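## Task

Put the red wire down on its own, at least a hand's width clear of every other wire, with no wire hanging over the table edge.

## Robot and tools

Robot: two arms, left_arm and right_arm, each ending in a two-finger gripper. Bases in the scene frame: left_arm at (-0.003, +0.297, 0) m, right_arm at (-0.003, -0.293, -0.001) m, both turned slightly (quat_wxyz left (+0.999, -0.023, -0.012, +0.023), right (+1.000, 0, -0.002, +0.027)). A wire dropped or left off the table fails the scene, and objects can occasionally be nudged by outside pushes.

Scene frame: origin at table-top height, midway between the nominal bases, roughly 5 to 10 cm in from the near table edge. +x points out over the table, +y toward left_arm, +z up. Image left/right does not match arm names. Printed hand positions and orientations in results are in this frame and may be off by a few cm, more when reaching far.

Gripper axes: fingers extend along the gripper's +z; they open and close along its y. end_effector_position is the point between the pads, about 1 cm short of the fingertips.

Command rows: every motion row holds 14 numbers, each in [-1, 1], in this order: left_arm dx, dy, dz, rx, ry, rz, opening, then right_arm dx, dy, dz, rx, ry, rz, opening. Always send all 14 even when one arm is idle. dx..rz are offsets, not poses: they are measured from that arm's Hand target as it stood when the action or move began, along the Hand target's own axes (not scene axes). Scale: 1.0 = 0.6 m for dx, dy, dz and 1.0 = 180 degrees for rx, ry, rz, which form a single rotation vector. Repeating the same offset in a new call moves the hand further. Opening is absolute: +1 fully open (0.093 m), -1 closed. Sending 0 for an arm's six pose numbers re-requests its current Hand target; a 0 in the opening slot is a real half-open command, so to keep a gripper unchanged resend its current value (see Tool commands).

execute_actions: argument actions = list of actions; each action is up to 15 rows, one per 1/30 s step, and a short table repeats its last row to fill 15 steps. All rows in one action count from the same start pose. Each action lasts 0.5 s. Optional cameras: list of names, ["all"], [] or null; images come only for an empty actions list or when requested. An empty list also reports the scene number, task and fuller state. Unknown camera names invalidate the call.

move: target = one 14-number row or a list of up to 15 rows, all offsets from the same starting Hand targets. The grippers travel straight lines (shorter rotation), all finishing together, minimum 0.5 s, capped at 10 s for the whole list. speed: m/s per arm path, 0.002 to 2.9, default 0.25 (rotation capped at twice that in rad/s); one value or one per target. blend: corner radius in m per target; 0 stops at each. opening_speed: rate on the -1..+1 scale per second, at least 0.2. grip_force: newtons per pad, 10 to 50, per arm or one value; lower force closes slowly and persists until changed. blocking=false returns after about 0.5 s while motion continues. Moves do not avoid obstacles or the other arm; faster moves lag, stray and hit harder; avoid paths passing near an arm's own base. The result adds a move: line: done, off_target, moving, held, fault, plus limits such as paced (clipped) or held (steps withheld).

wait: seconds 0 to 10; arms keep last command. stop: brakes a running move (needs room). zoom_image: camera plus region [x0, y0, x1, y1] in pixels, max 504x504, on that camera's latest image. Cameras: cam_head_left, cam_head_right, cam_high, cam_low, cam_left_wrist, cam_right_wrist, all 896x504. finished_scene: scene = current number (1 or 2); irreversible; the goal must hold without the robot. Scene 1 is practice.

Results: end_effector_position (m) and end_effector_quat_wxyz per arm; Hand target (last commanded pose after clipping, the base for next offsets); Tool commands; grip_measured (+1 open, -1 closed; pads meet near -0.94; each mm of object width adds about 0.0208; may read up to 0.02 high); Joint positions (last entry is opening in m); joint torques; joint velocities (may say within noise); motor temperatures; step readings for actions calls.

Control notes: orientation commands are clipped to within 40 degrees of the measured orientation each step. Friction and gravity can leave the hand short, low or tilted, especially far out; check pose after moves and correct. If it stays short, send the missing distance as an offset. A blocked arm keeps pushing until commanded back past its gripper. To grip, close to about 0.24 below the width reading (deeper for soft or round items like wire), keep sending that number to hold, and open well above it to release.

Avoid: dropping or flinging wires, releasing moving parts, fast impacts, hard presses into the table or the bar, plate and rail near the bases (up to 3 cm high), arms or grippers touching each other, pulling on wrist camera cables, and long stretched holds that heat motors (MOTOR HOT at 75 °C, fault fold at 90 °C). Time spent thinking counts; be efficient and smooth.

Each tool is called after ">>>" by a JSON object that holds its "fn" and its "kwargs", one argument or row to a line.

## Session

>>> {"fn": "execute_actions", "kwargs": {
  "actions": []
}}

Scene clock: 0.00 s.
left_arm: end_effector_position=(+0.3004, +0.0606, +0.2430) grip_measured=-0.915 end_effector_quat_wxyz=(+0.484, +0.479, +0.609, -0.406) | right_arm: end_effector_position=(+0.3707, -0.2730, +0.4027) grip_measured=+1.000 end_effector_quat_wxyz=(+0.708, -0.019, +0.706, +0.019)
Joint positions: left_arm=[-0.353 1.43 0.892 0.055 1.007 0.371 0.001] | right_arm=[0 1.047 1.047 0 0 0 0.093]
Joint velocities: within noise
Joint torques (N m): no reading
Motor temperatures (°C): left_arm=[26 30 32 29 28 25 26] | right_arm=[27 39 32 27 27 24 29]
Heat: left arm: 32 °C; right arm: 39 °C.
Hand target: left_arm +0.3013, +0.0597, +0.2523; +0.495, +0.483, +0.600, -0.403 | right_arm +0.3699, -0.2731, +0.4044; +0.708, -0.019, +0.706, +0.019
Tool commands: left_gripper/opening=-0.921875 right_gripper/opening=+1.0

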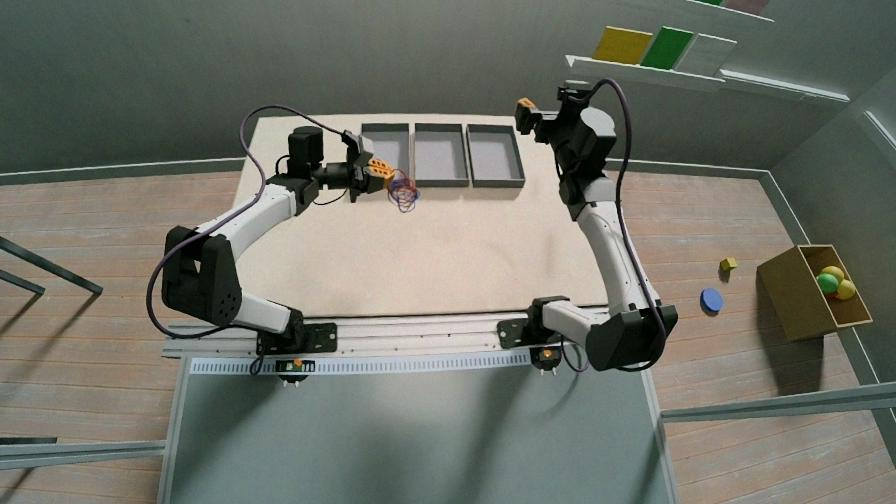

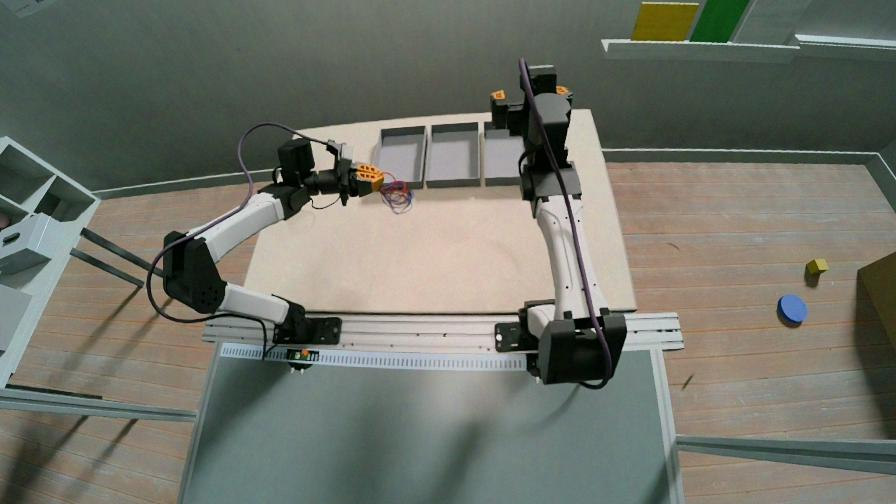

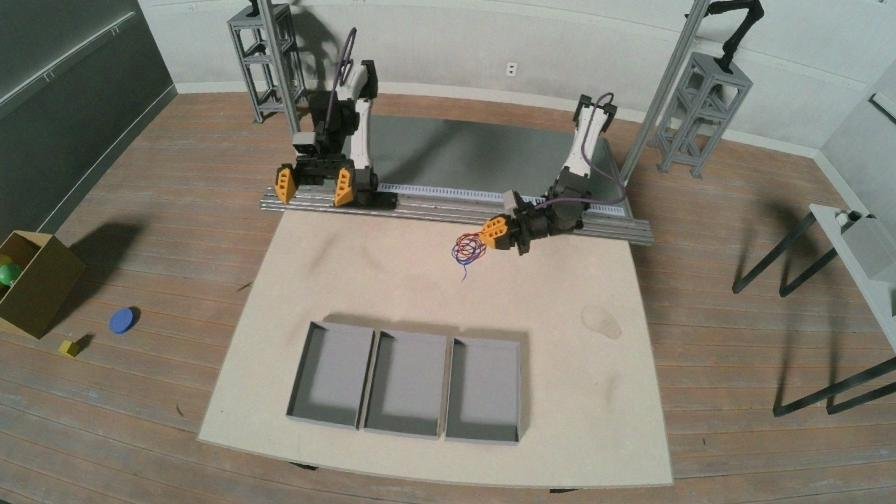

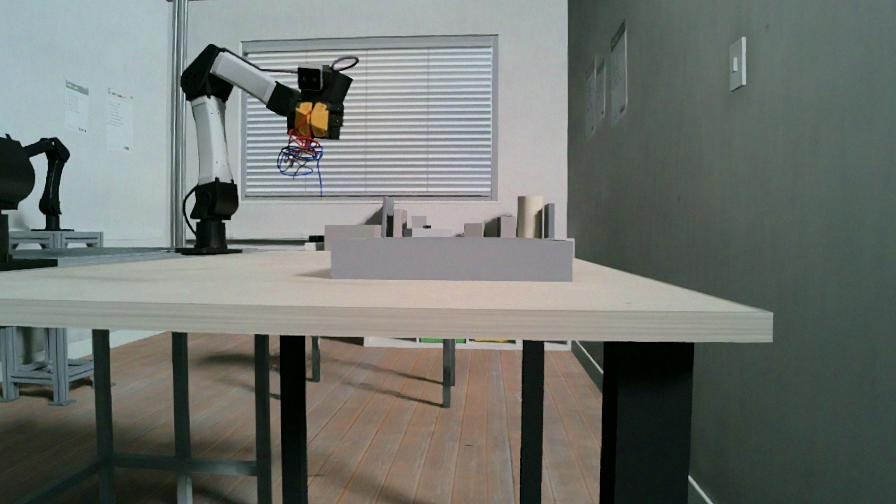

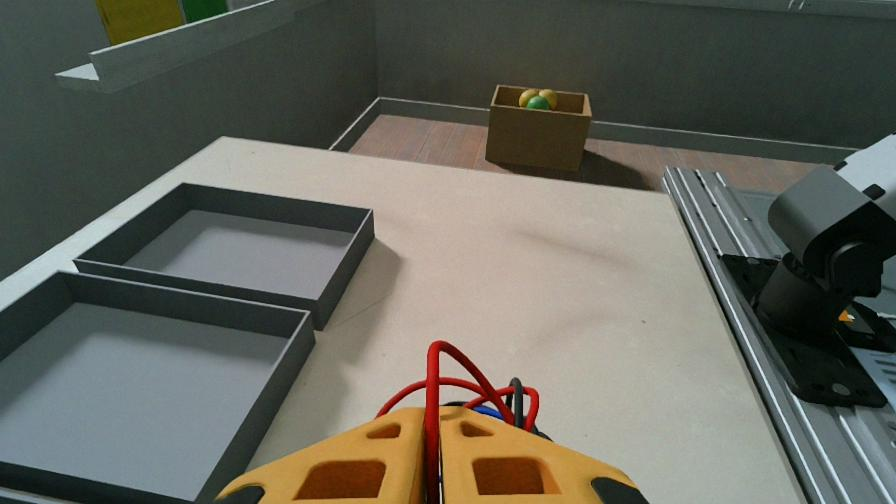

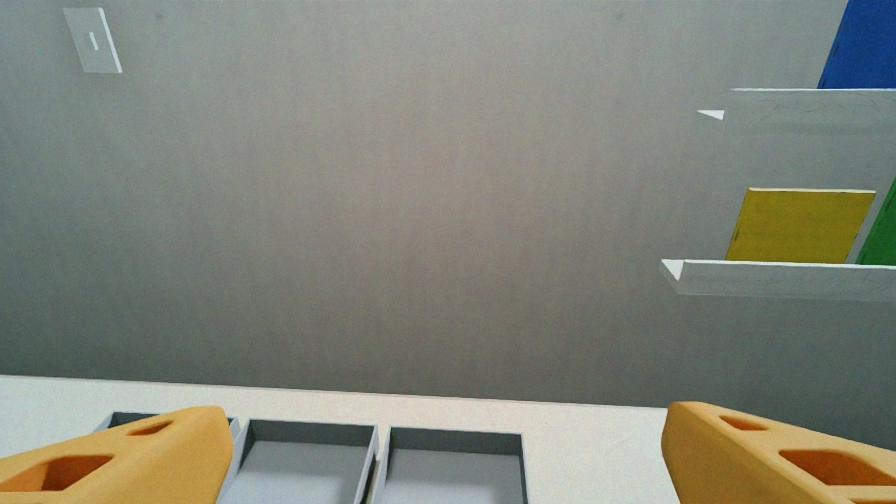

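>>> {"fn": "zoom_image", "kwargs": {
  "camera": "cam_low",
  "region": [240, 80, 380, 210]
}}

>>> {"fn": "zoom_image", "kwargs": {
  "camera": "cam_high",
  "region": [430, 200, 530, 290]
}}

>>> {"fn": "zoom_image", "kwargs": {
  "camera": "cam_head_left",
  "region": [350, 140, 450, 230]
}}

>>> {"fn": "zoom_image", "kwargs": {
  "camera": "cam_left_wrist",
  "region": [340, 320, 600, 504]
}}

Scaled by 3.600 from the camera's 896x504 image, which has a finer 1280x720 frame.

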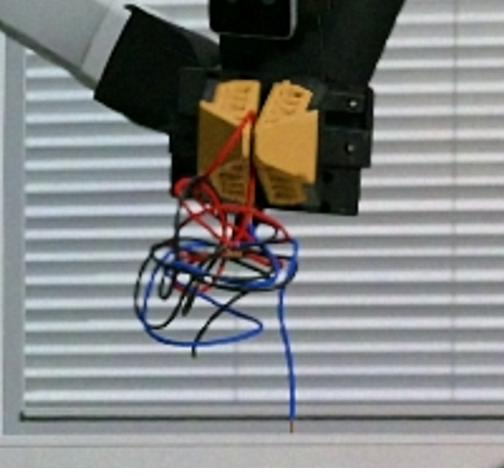

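Scaled by 5.040 from the camera's 896x504 image, which has a finer 1280x720 frame.

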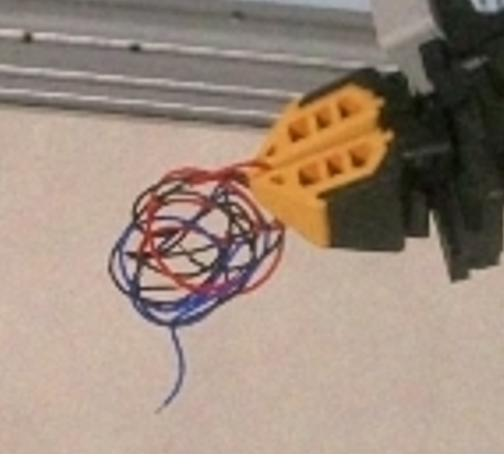

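Scaled by 5.040 from the camera's 896x504 image, which has a finer 1280x720 frame.

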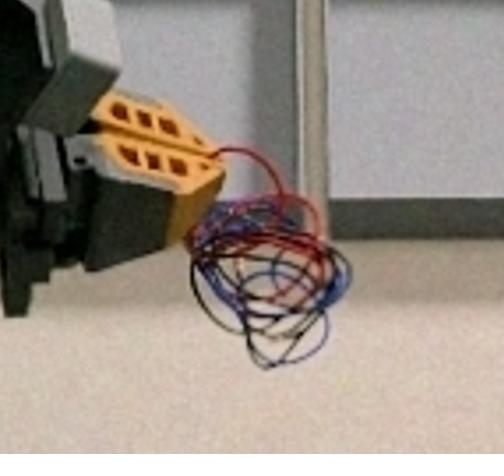

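Scaled by 1.938 from the camera's 896x504 image, which has a finer 1280x720 frame.

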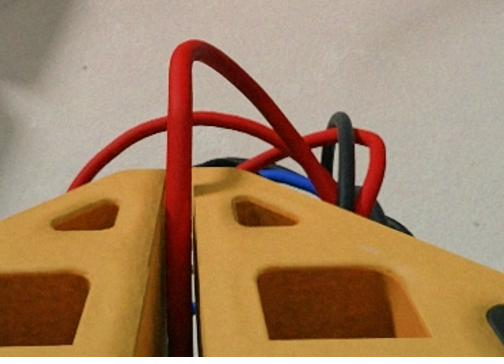

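>>> {"fn": "move", "kwargs": {
  "target": [-0.197,0,-0.037,0,0,0,-1,0.333,0.22,-0.117,-0.5,0,0,0.3],
  "cameras": ["all"],
  "speed": 0.25
}}

>>> {"fn": "zoom_image", "kwargs": {
  "camera": "cam_low",
  "region": [200, 20, 420, 240]
}}

>>> {"fn": "zoom_image", "kwargs": {
  "camera": "cam_right_wrist",
  "region": [250, 0, 650, 400]
}}

Scene clock: 23.83 s.
left_arm: end_effector_position=(+0.3024, +0.0626, +0.3598) grip_measured=-0.967 end_effector_quat_wxyz=(+0.485, +0.479, +0.608, -0.406) | right_arm: end_effector_position=(+0.2976, -0.1464, +0.2104) grip_measured=+0.301 end_effector_quat_wxyz=(+0.522, -0.478, +0.522, +0.477)
Joint positions: left_arm=[-0.359 1.422 1.35 -0.407 1.003 0.367 0] | right_arm=[-0.128 1.553 0.648 0.749 -1.555 -0.154 0.06]
Joint torques (N m): left_arm=[-0.94 -4.83 8.66 1.93 0.17 -0.11] | right_arm=[0.72 -6.23 4.16 1.51 -0.26 -0.1]
Motor temperatures (°C): left_arm=[26 34 36 32 28 25 26] | right_arm=[27 40 36 33 27 24 29]
Heat: left arm: 36 °C; right arm: 40 °C.
Hand target: left_arm +0.3019, +0.0596, +0.3725; +0.495, +0.483, +0.600, -0.403 | right_arm +0.2934, -0.1448, +0.2043; +0.487, -0.514, +0.486, +0.513
Off the commanded pose: left_arm 0.013 m, 2 deg | right_arm 0.007 m, 8 deg.
joint sent to its limit (right arm) — joint 5 (wrist yaw), lower limit. The joint targets are off in orientation, not in position.
move: off_target (left_arm, right_arm)

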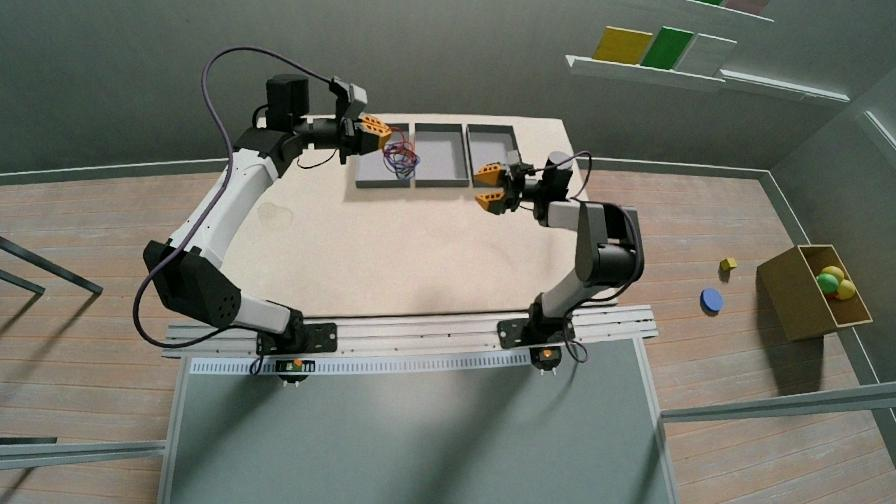

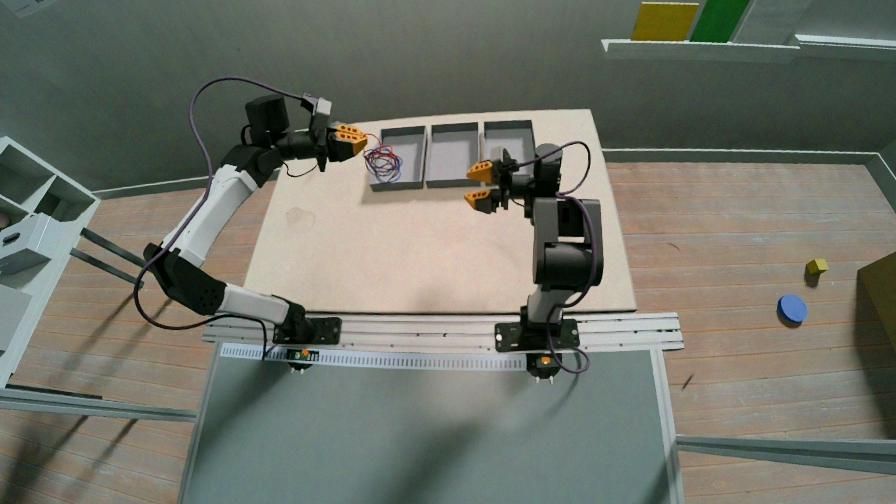

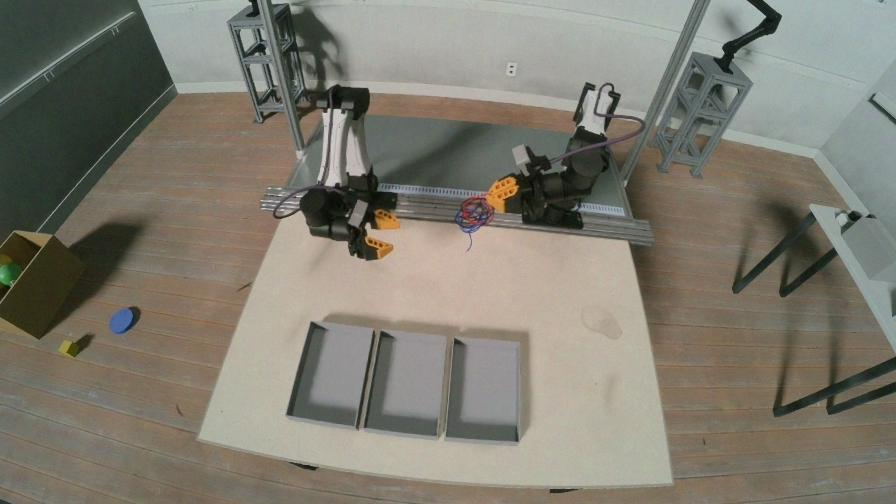

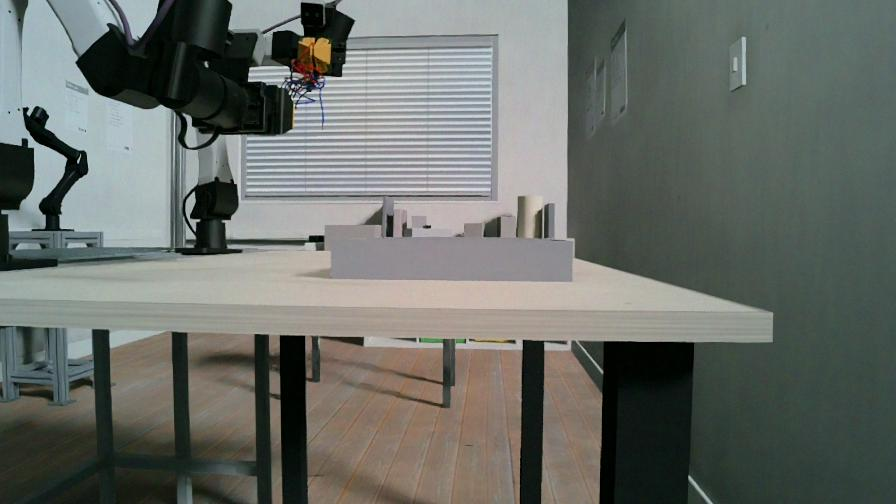

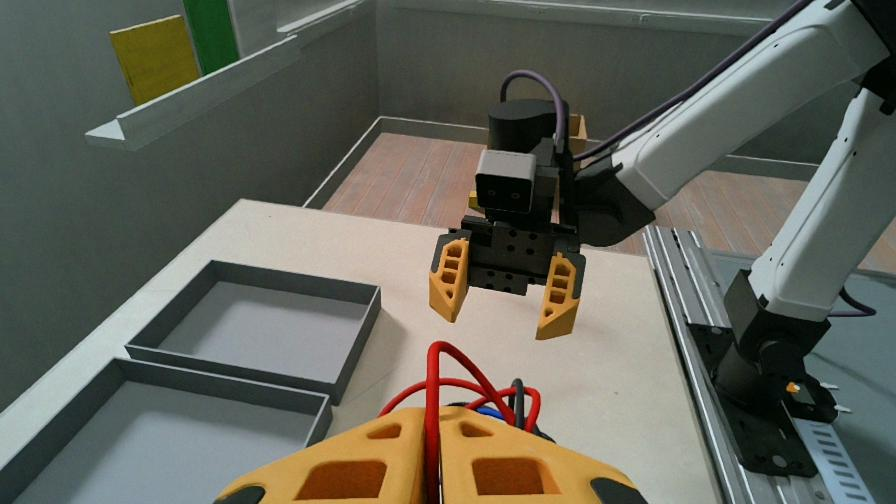

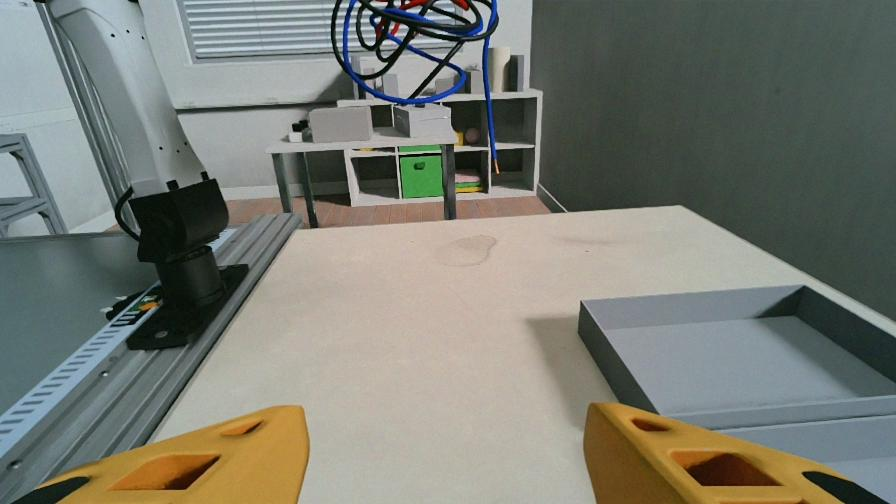

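Scaled by 2.291 from the camera's 896x504 image, which has a finer 1280x720 frame.

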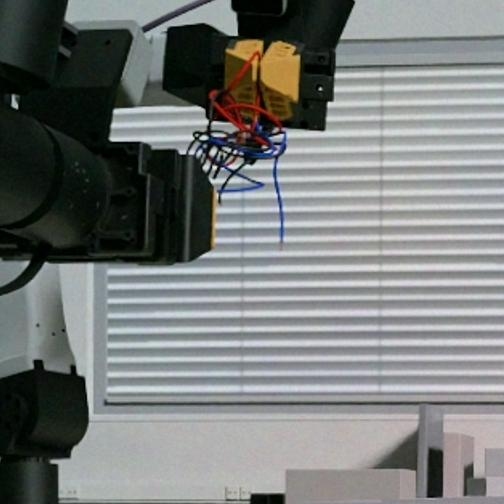

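Scaled by 1.260 from the camera's 896x504 image, which has a finer 1280x720 frame.

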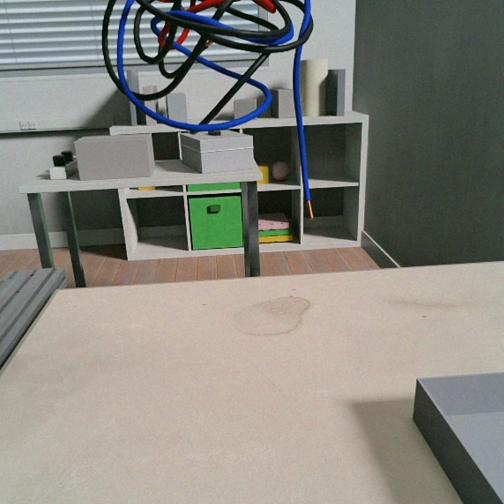

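>>> {"fn": "move", "kwargs": {
  "target": [0,0,0,0,0,0,-1,-0.058,-0.067,0.167,0,0,0,0.3],
  "cameras": ["cam_right_wrist","cam_left_wrist","cam_low","cam_high"]
}}

>>> {"fn": "zoom_image", "kwargs": {
  "camera": "cam_low",
  "region": [200, 20, 420, 240]
}}

>>> {"fn": "zoom_image", "kwargs": {
  "camera": "cam_high",
  "region": [380, 180, 560, 300]
}}

Scene clock: 32.67 s.
left_arm: end_effector_position=(+0.3023, +0.0626, +0.3598) grip_measured=-0.967 end_effector_quat_wxyz=(+0.485, +0.479, +0.608, -0.406) | right_arm: end_effector_position=(+0.3205, -0.0449, +0.2379) grip_measured=+0.301 end_effector_quat_wxyz=(+0.482, -0.518, +0.483, +0.516)
Joint positions: left_arm=[-0.359 1.422 1.35 -0.407 1.003 0.367 0] | right_arm=[0.181 1.717 0.909 0.792 -1.405 -0.014 0.06]
Joint torques (N m): left_arm=[-0.9 -4.82 8.7 1.92 0.19 -0.11] | right_arm=[0.43 -7.88 7.54 1.59 0.09 0.23]
Heat: left arm: 38 °C; right arm: 41 °C.
Hand target: left_arm +0.3019, +0.0596, +0.3725; +0.495, +0.483, +0.600, -0.403 | right_arm +0.3280, -0.0426, +0.2395; +0.487, -0.514, +0.486, +0.513
Off the commanded pose: left_arm 0.013 m, 2 deg | right_arm 0.008 m, 1 deg.
move: off_target (left_arm)
Images, in order (width x height): cam_high 896x504, cam_low 896x504, cam_left_wrist 896x504, cam_right_wrist 896x504.

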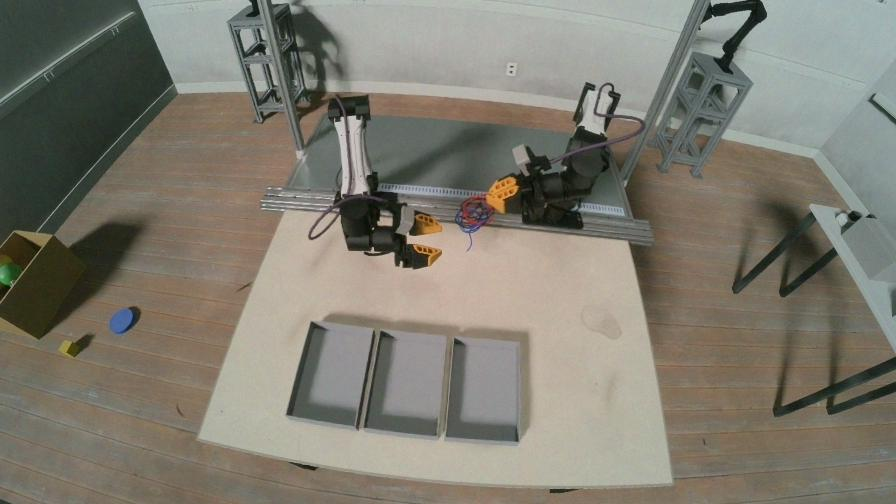

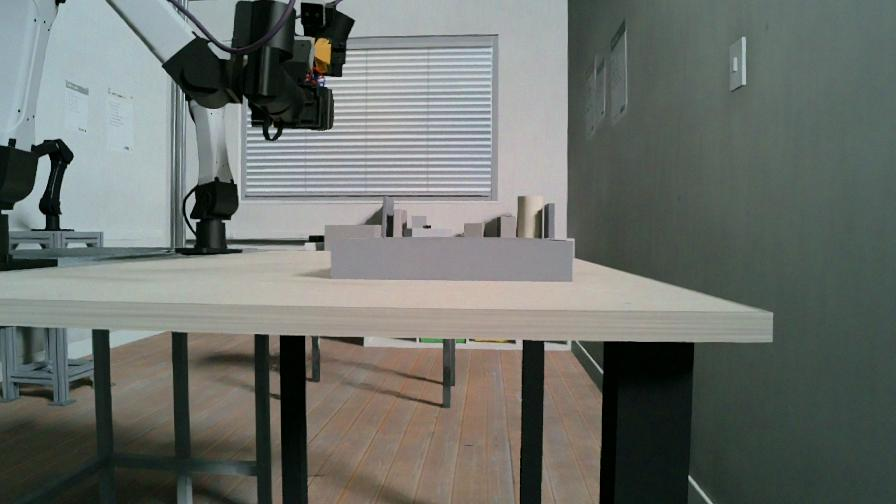

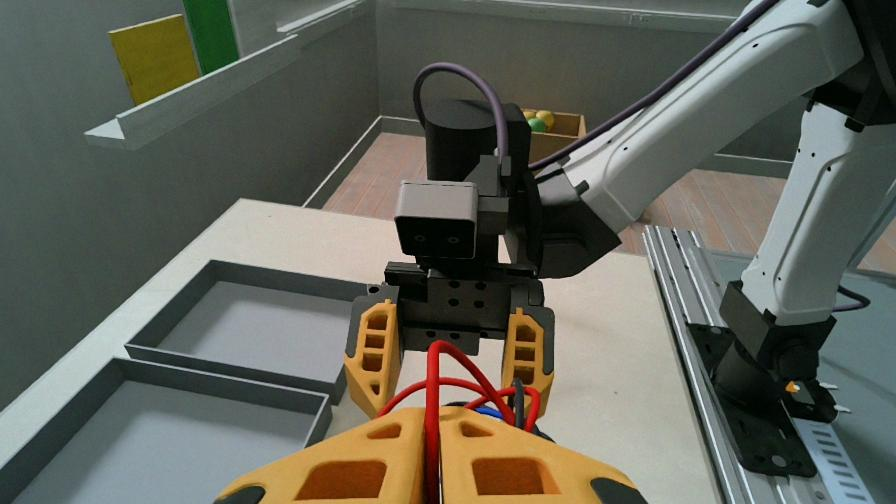

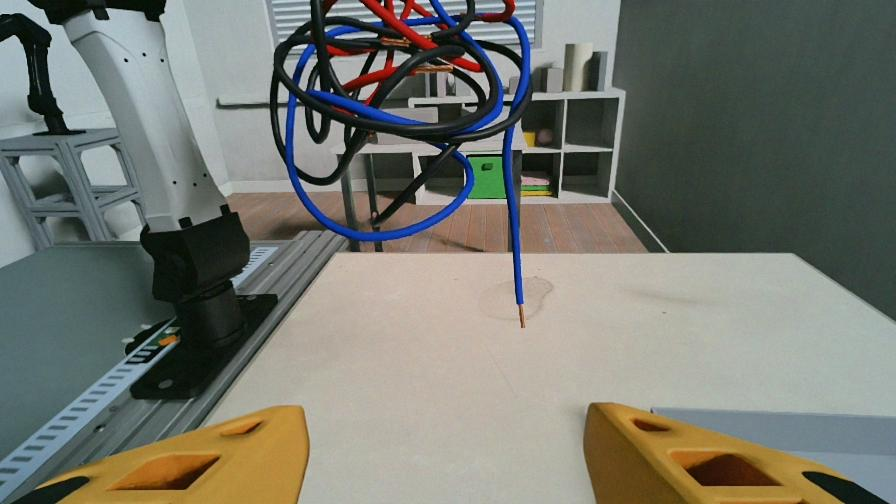

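Scaled by 2.291 from the camera's 896x504 image, which has a finer 1280x720 frame.

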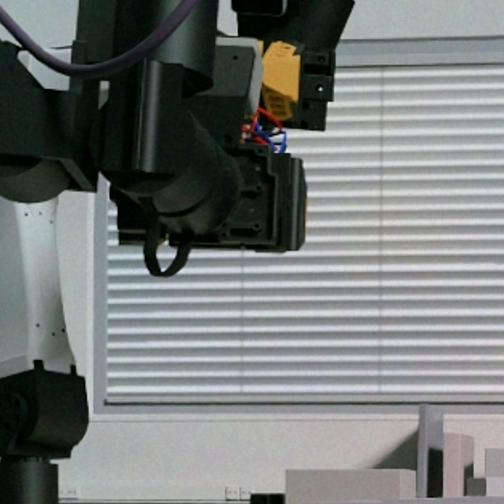

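Scaled by 2.800 from the camera's 896x504 image, which has a finer 1280x720 frame.

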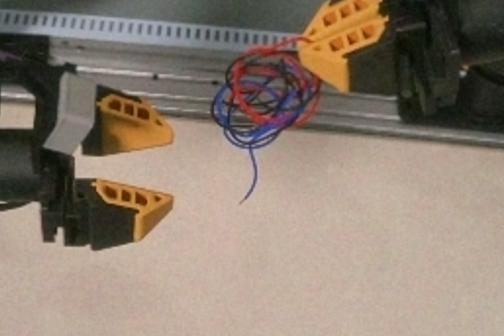

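>>> {"fn": "move", "kwargs": {
  "target": [0,0,0,0,0,0,-1,-0.008,-0.025,0.108,0,0,0,0.3],
  "cameras": ["cam_right_wrist","cam_left_wrist","cam_high"],
  "speed": 0.12
}}

>>> {"fn": "zoom_image", "kwargs": {
  "camera": "cam_high",
  "region": [380, 180, 560, 300]
}}

Scene clock: 40.17 s.
left_arm: end_effector_position=(+0.3023, +0.0626, +0.3598) grip_measured=-0.967 end_effector_quat_wxyz=(+0.485, +0.479, +0.608, -0.406) | right_arm: end_effector_position=(+0.3318, +0.0191, +0.2436) grip_measured=+0.301 end_effector_quat_wxyz=(+0.486, -0.519, +0.479, +0.514)
Joint positions: left_arm=[-0.359 1.422 1.35 -0.407 1.003 0.367 0] | right_arm=[0.34 1.815 1.046 0.773 -1.246 -0.006 0.06]
Joint torques (N m): left_arm=[-0.88 -4.81 8.7 1.93 0.18 -0.11] | right_arm=[0.55 -9.28 8.02 1.65 0.16 0.19]
Heat: left arm: 39 °C; right arm: 41 °C.
Hand target: left_arm +0.3019, +0.0596, +0.3725; +0.495, +0.483, +0.600, -0.403 | right_arm +0.3395, +0.0229, +0.2443; +0.487, -0.514, +0.486, +0.513
Off the commanded pose: left_arm 0.013 m, 2 deg | right_arm 0.009 m, 1 deg.
move: off_target (left_arm)
Images, in order (width x height): cam_high 896x504, cam_left_wrist 896x504, cam_right_wrist 896x504.

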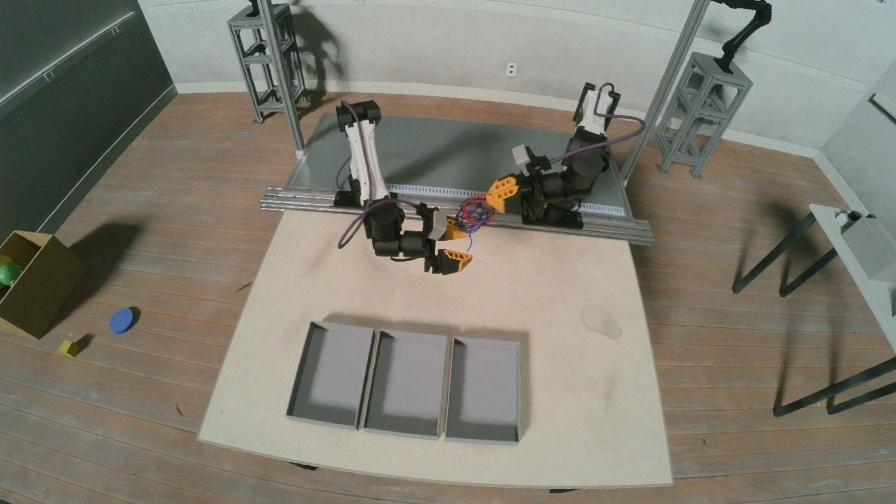

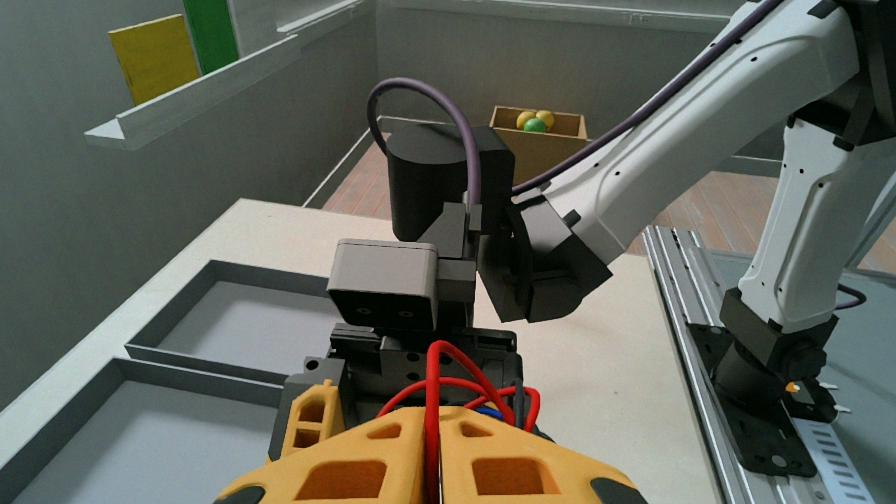

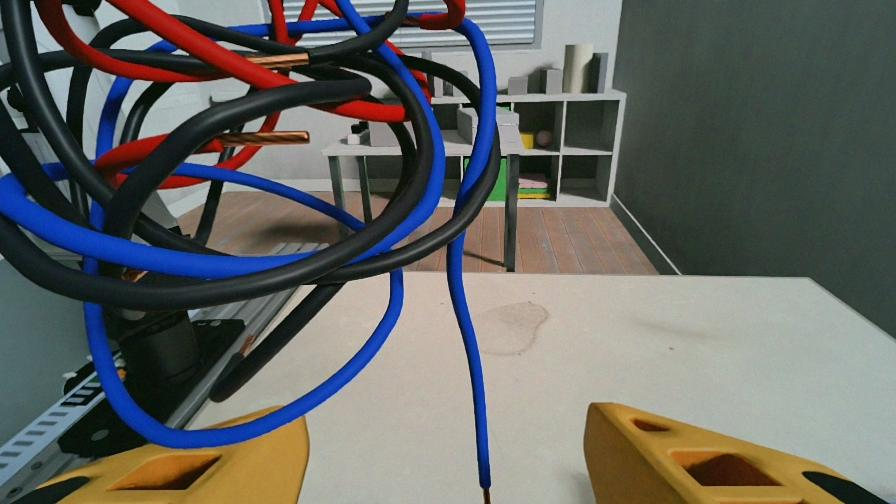

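Scaled by 2.800 from the camera's 896x504 image, which has a finer 1280x720 frame.

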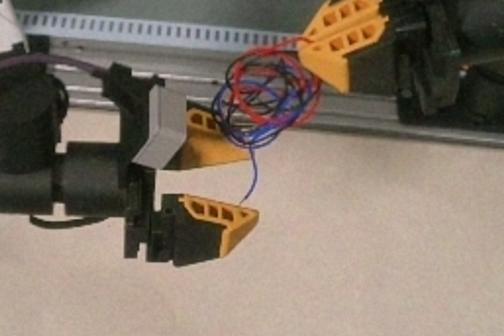

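>>> {"fn": "move", "kwargs": {
  "target": [
    [0,0,0,0,0,0,-1,0.014,0,0.01,0,0,0,0.3],
    [0,0,0,0,0,0,-1,0.014,0,0.01,0,0,0,-1]
  ],
  "cameras": ["cam_right_wrist","cam_low","cam_high"],
  "speed": 0.12,
  "opening_speed": 1
}}

>>> {"fn": "zoom_image", "kwargs": {
  "camera": "cam_high",
  "region": [380, 180, 560, 300]
}}

Scene clock: 50.27 s.
left_arm: end_effector_position=(+0.3023, +0.0626, +0.3598) grip_measured=-0.967 end_effector_quat_wxyz=(+0.485, +0.479, +0.608, -0.406) | right_arm: end_effector_position=(+0.3339, +0.0241, +0.2349) grip_measured=-0.988 end_effector_quat_wxyz=(+0.483, -0.516, +0.485, +0.515)
Joint positions: left_arm=[-0.359 1.422 1.35 -0.407 1.003 0.367 0] | right_arm=[0.351 1.839 1.046 0.784 -1.23 -0.006 0]
Joint torques (N m): left_arm=[-0.92 -4.81 8.68 1.93 0.19 -0.11] | right_arm=[0.8 -9.55 7.5 1.73 0.08 0.24]
Motor temperatures (°C): left_arm=[26 33 41 35 28 25 26] | right_arm=[27 44 38 32 27 24 29]
Heat: left arm: 41 °C; right arm: 44 °C.
Hand target: left_arm +0.3019, +0.0596, +0.3725; +0.495, +0.483, +0.600, -0.403 | right_arm +0.3392, +0.0289, +0.2360; +0.487, -0.514, +0.486, +0.513
Off the commanded pose: left_arm 0.013 m, 2 deg | right_arm 0.007 m, 1 deg.
move: off_target (left_arm)
Images, in order (width x height): cam_high 896x504, cam_low 896x504, cam_right_wrist 896x504.

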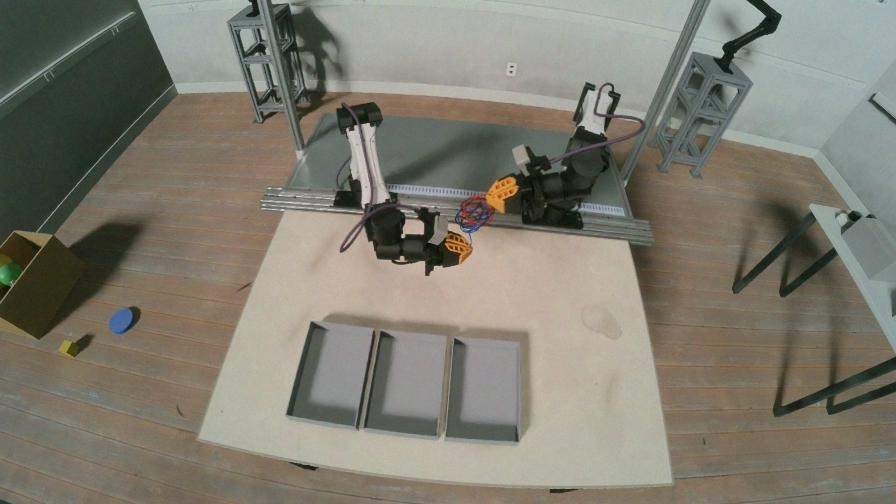

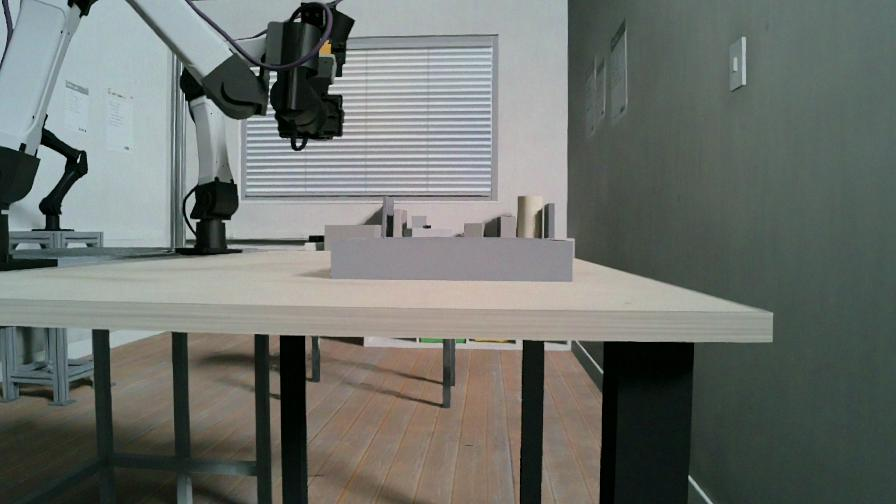

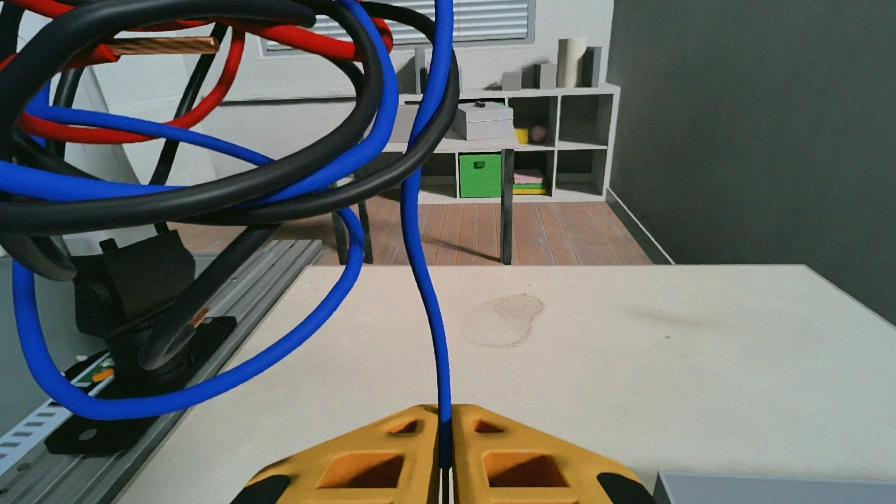

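Scaled by 2.800 from the camera's 896x504 image, which has a finer 1280x720 frame.

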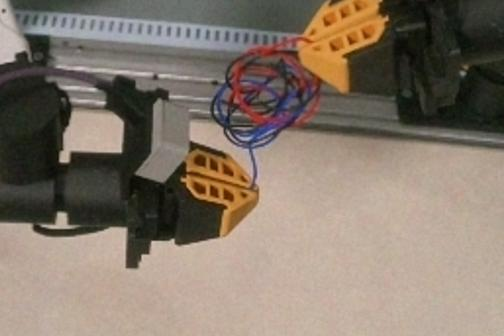

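>>> {"fn": "move", "kwargs": {
  "target": [0,0,0,0,0,0,-1,0.12,0,-0.23,0,0,0,-1],
  "cameras": ["cam_right_wrist","cam_left_wrist","cam_high","cam_head_left","cam_low"],
  "speed": 0.08
}}

>>> {"fn": "zoom_image", "kwargs": {
  "camera": "cam_high",
  "region": [380, 180, 560, 300]
}}

>>> {"fn": "zoom_image", "kwargs": {
  "camera": "cam_low",
  "region": [200, 20, 420, 240]
}}

Scene clock: 56.87 s.
left_arm: end_effector_position=(+0.3024, +0.0627, +0.3593) grip_measured=-0.967 end_effector_quat_wxyz=(+0.484, +0.479, +0.610, -0.406) | right_arm: end_effector_position=(+0.3494, -0.1064, +0.1732) grip_measured=-0.988 end_effector_quat_wxyz=(+0.494, -0.512, +0.488, +0.506)
Joint positions: left_arm=[-0.359 1.422 1.35 -0.41 1.001 0.367 0] | right_arm=[-0.003 1.935 0.871 1.031 -1.557 -0.042 0]
Joint torques (N m): left_arm=[-0.92 -4.83 8.68 1.97 0.21 -0.11] | right_arm=[-0.5 -8.95 3.49 1.49 -0.15 0.03]
Heat: left arm: 41 °C; right arm: 44 °C.
Hand target: left_arm +0.3019, +0.0596, +0.3725; +0.495, +0.483, +0.600, -0.403 | right_arm +0.3468, -0.1089, +0.1639; +0.488, -0.514, +0.486, +0.512
Off the commanded pose: left_arm 0.014 m, 2 deg | right_arm 0.010 m, 1 deg.
joint sent to its limit (right arm) — joint 5 (wrist yaw), lower limit. The joint targets still meet the commanded pose.
move: off_target (left_arm)
Images, in order (width x height): cam_head_left 896x504, cam_high 896x504, cam_low 896x504, cam_left_wrist 896x504, cam_right_wrist 896x504.

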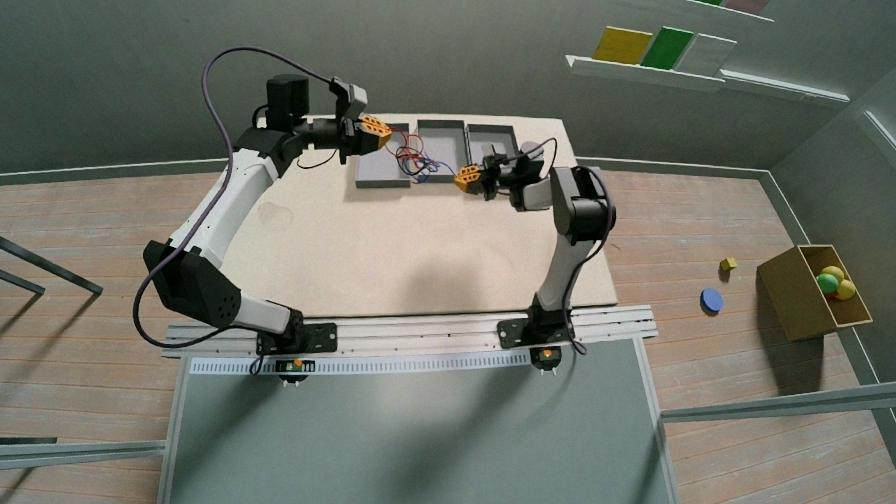

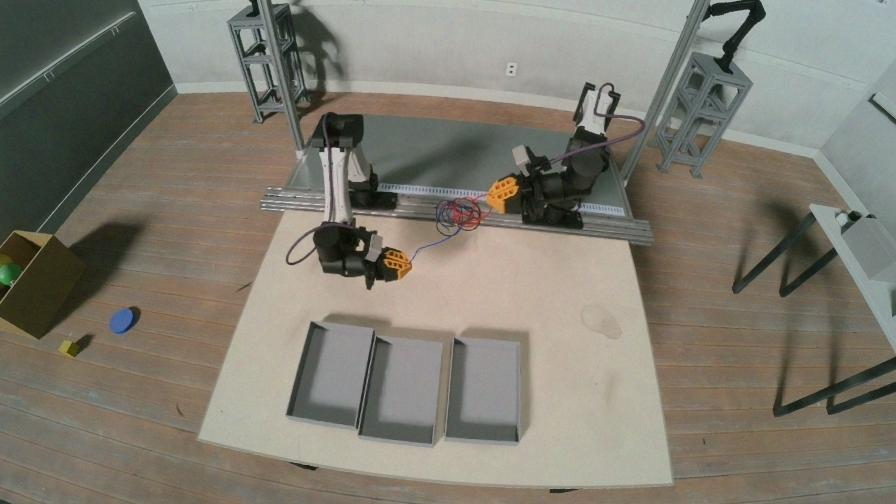

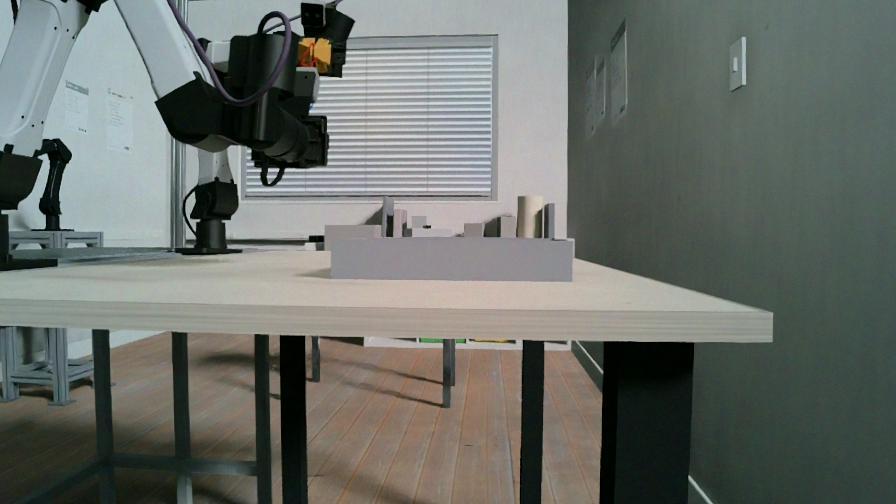

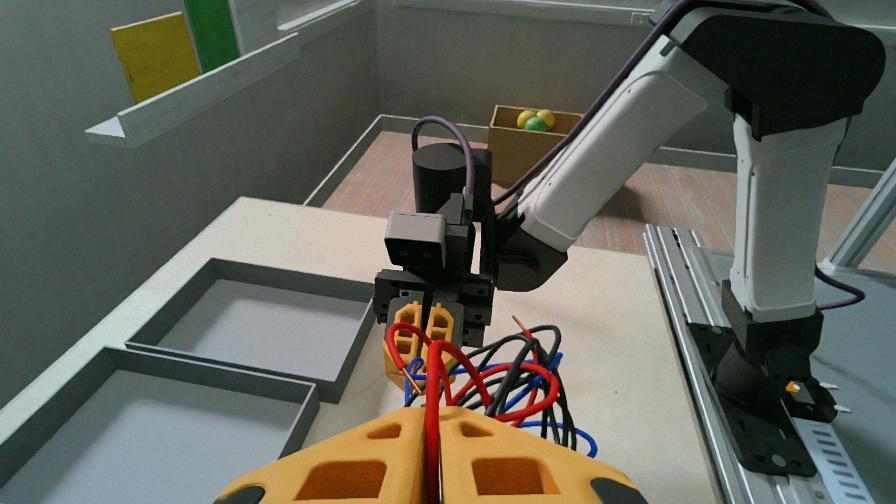

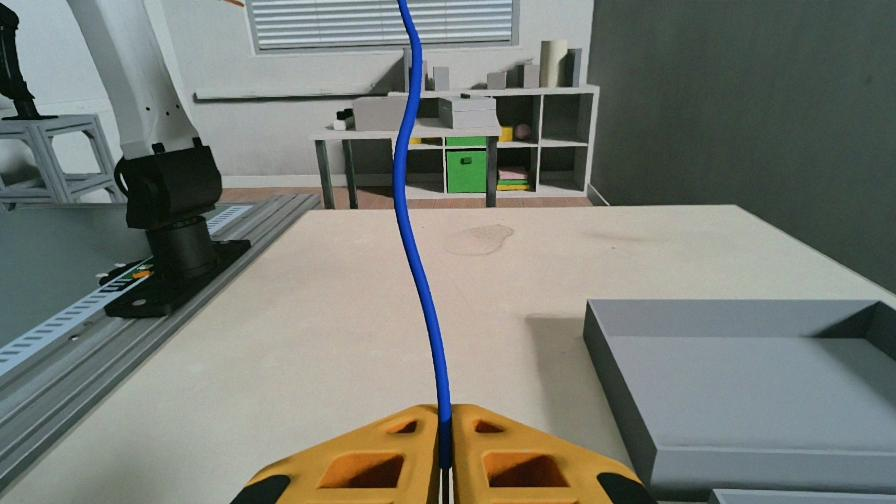

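Scaled by 2.800 from the camera's 896x504 image, which has a finer 1280x720 frame.

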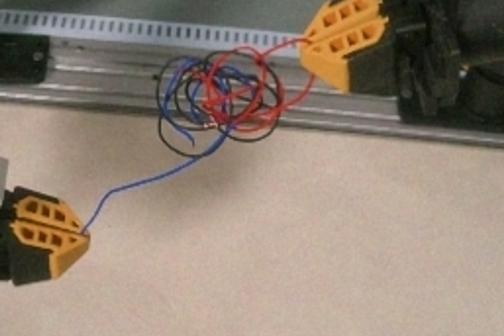

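Scaled by 2.291 from the camera's 896x504 image, which has a finer 1280x720 frame.

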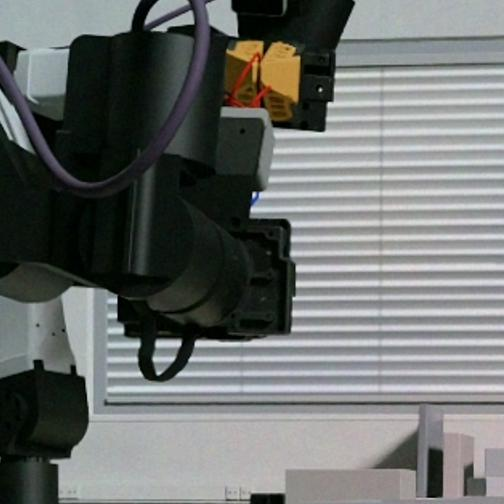

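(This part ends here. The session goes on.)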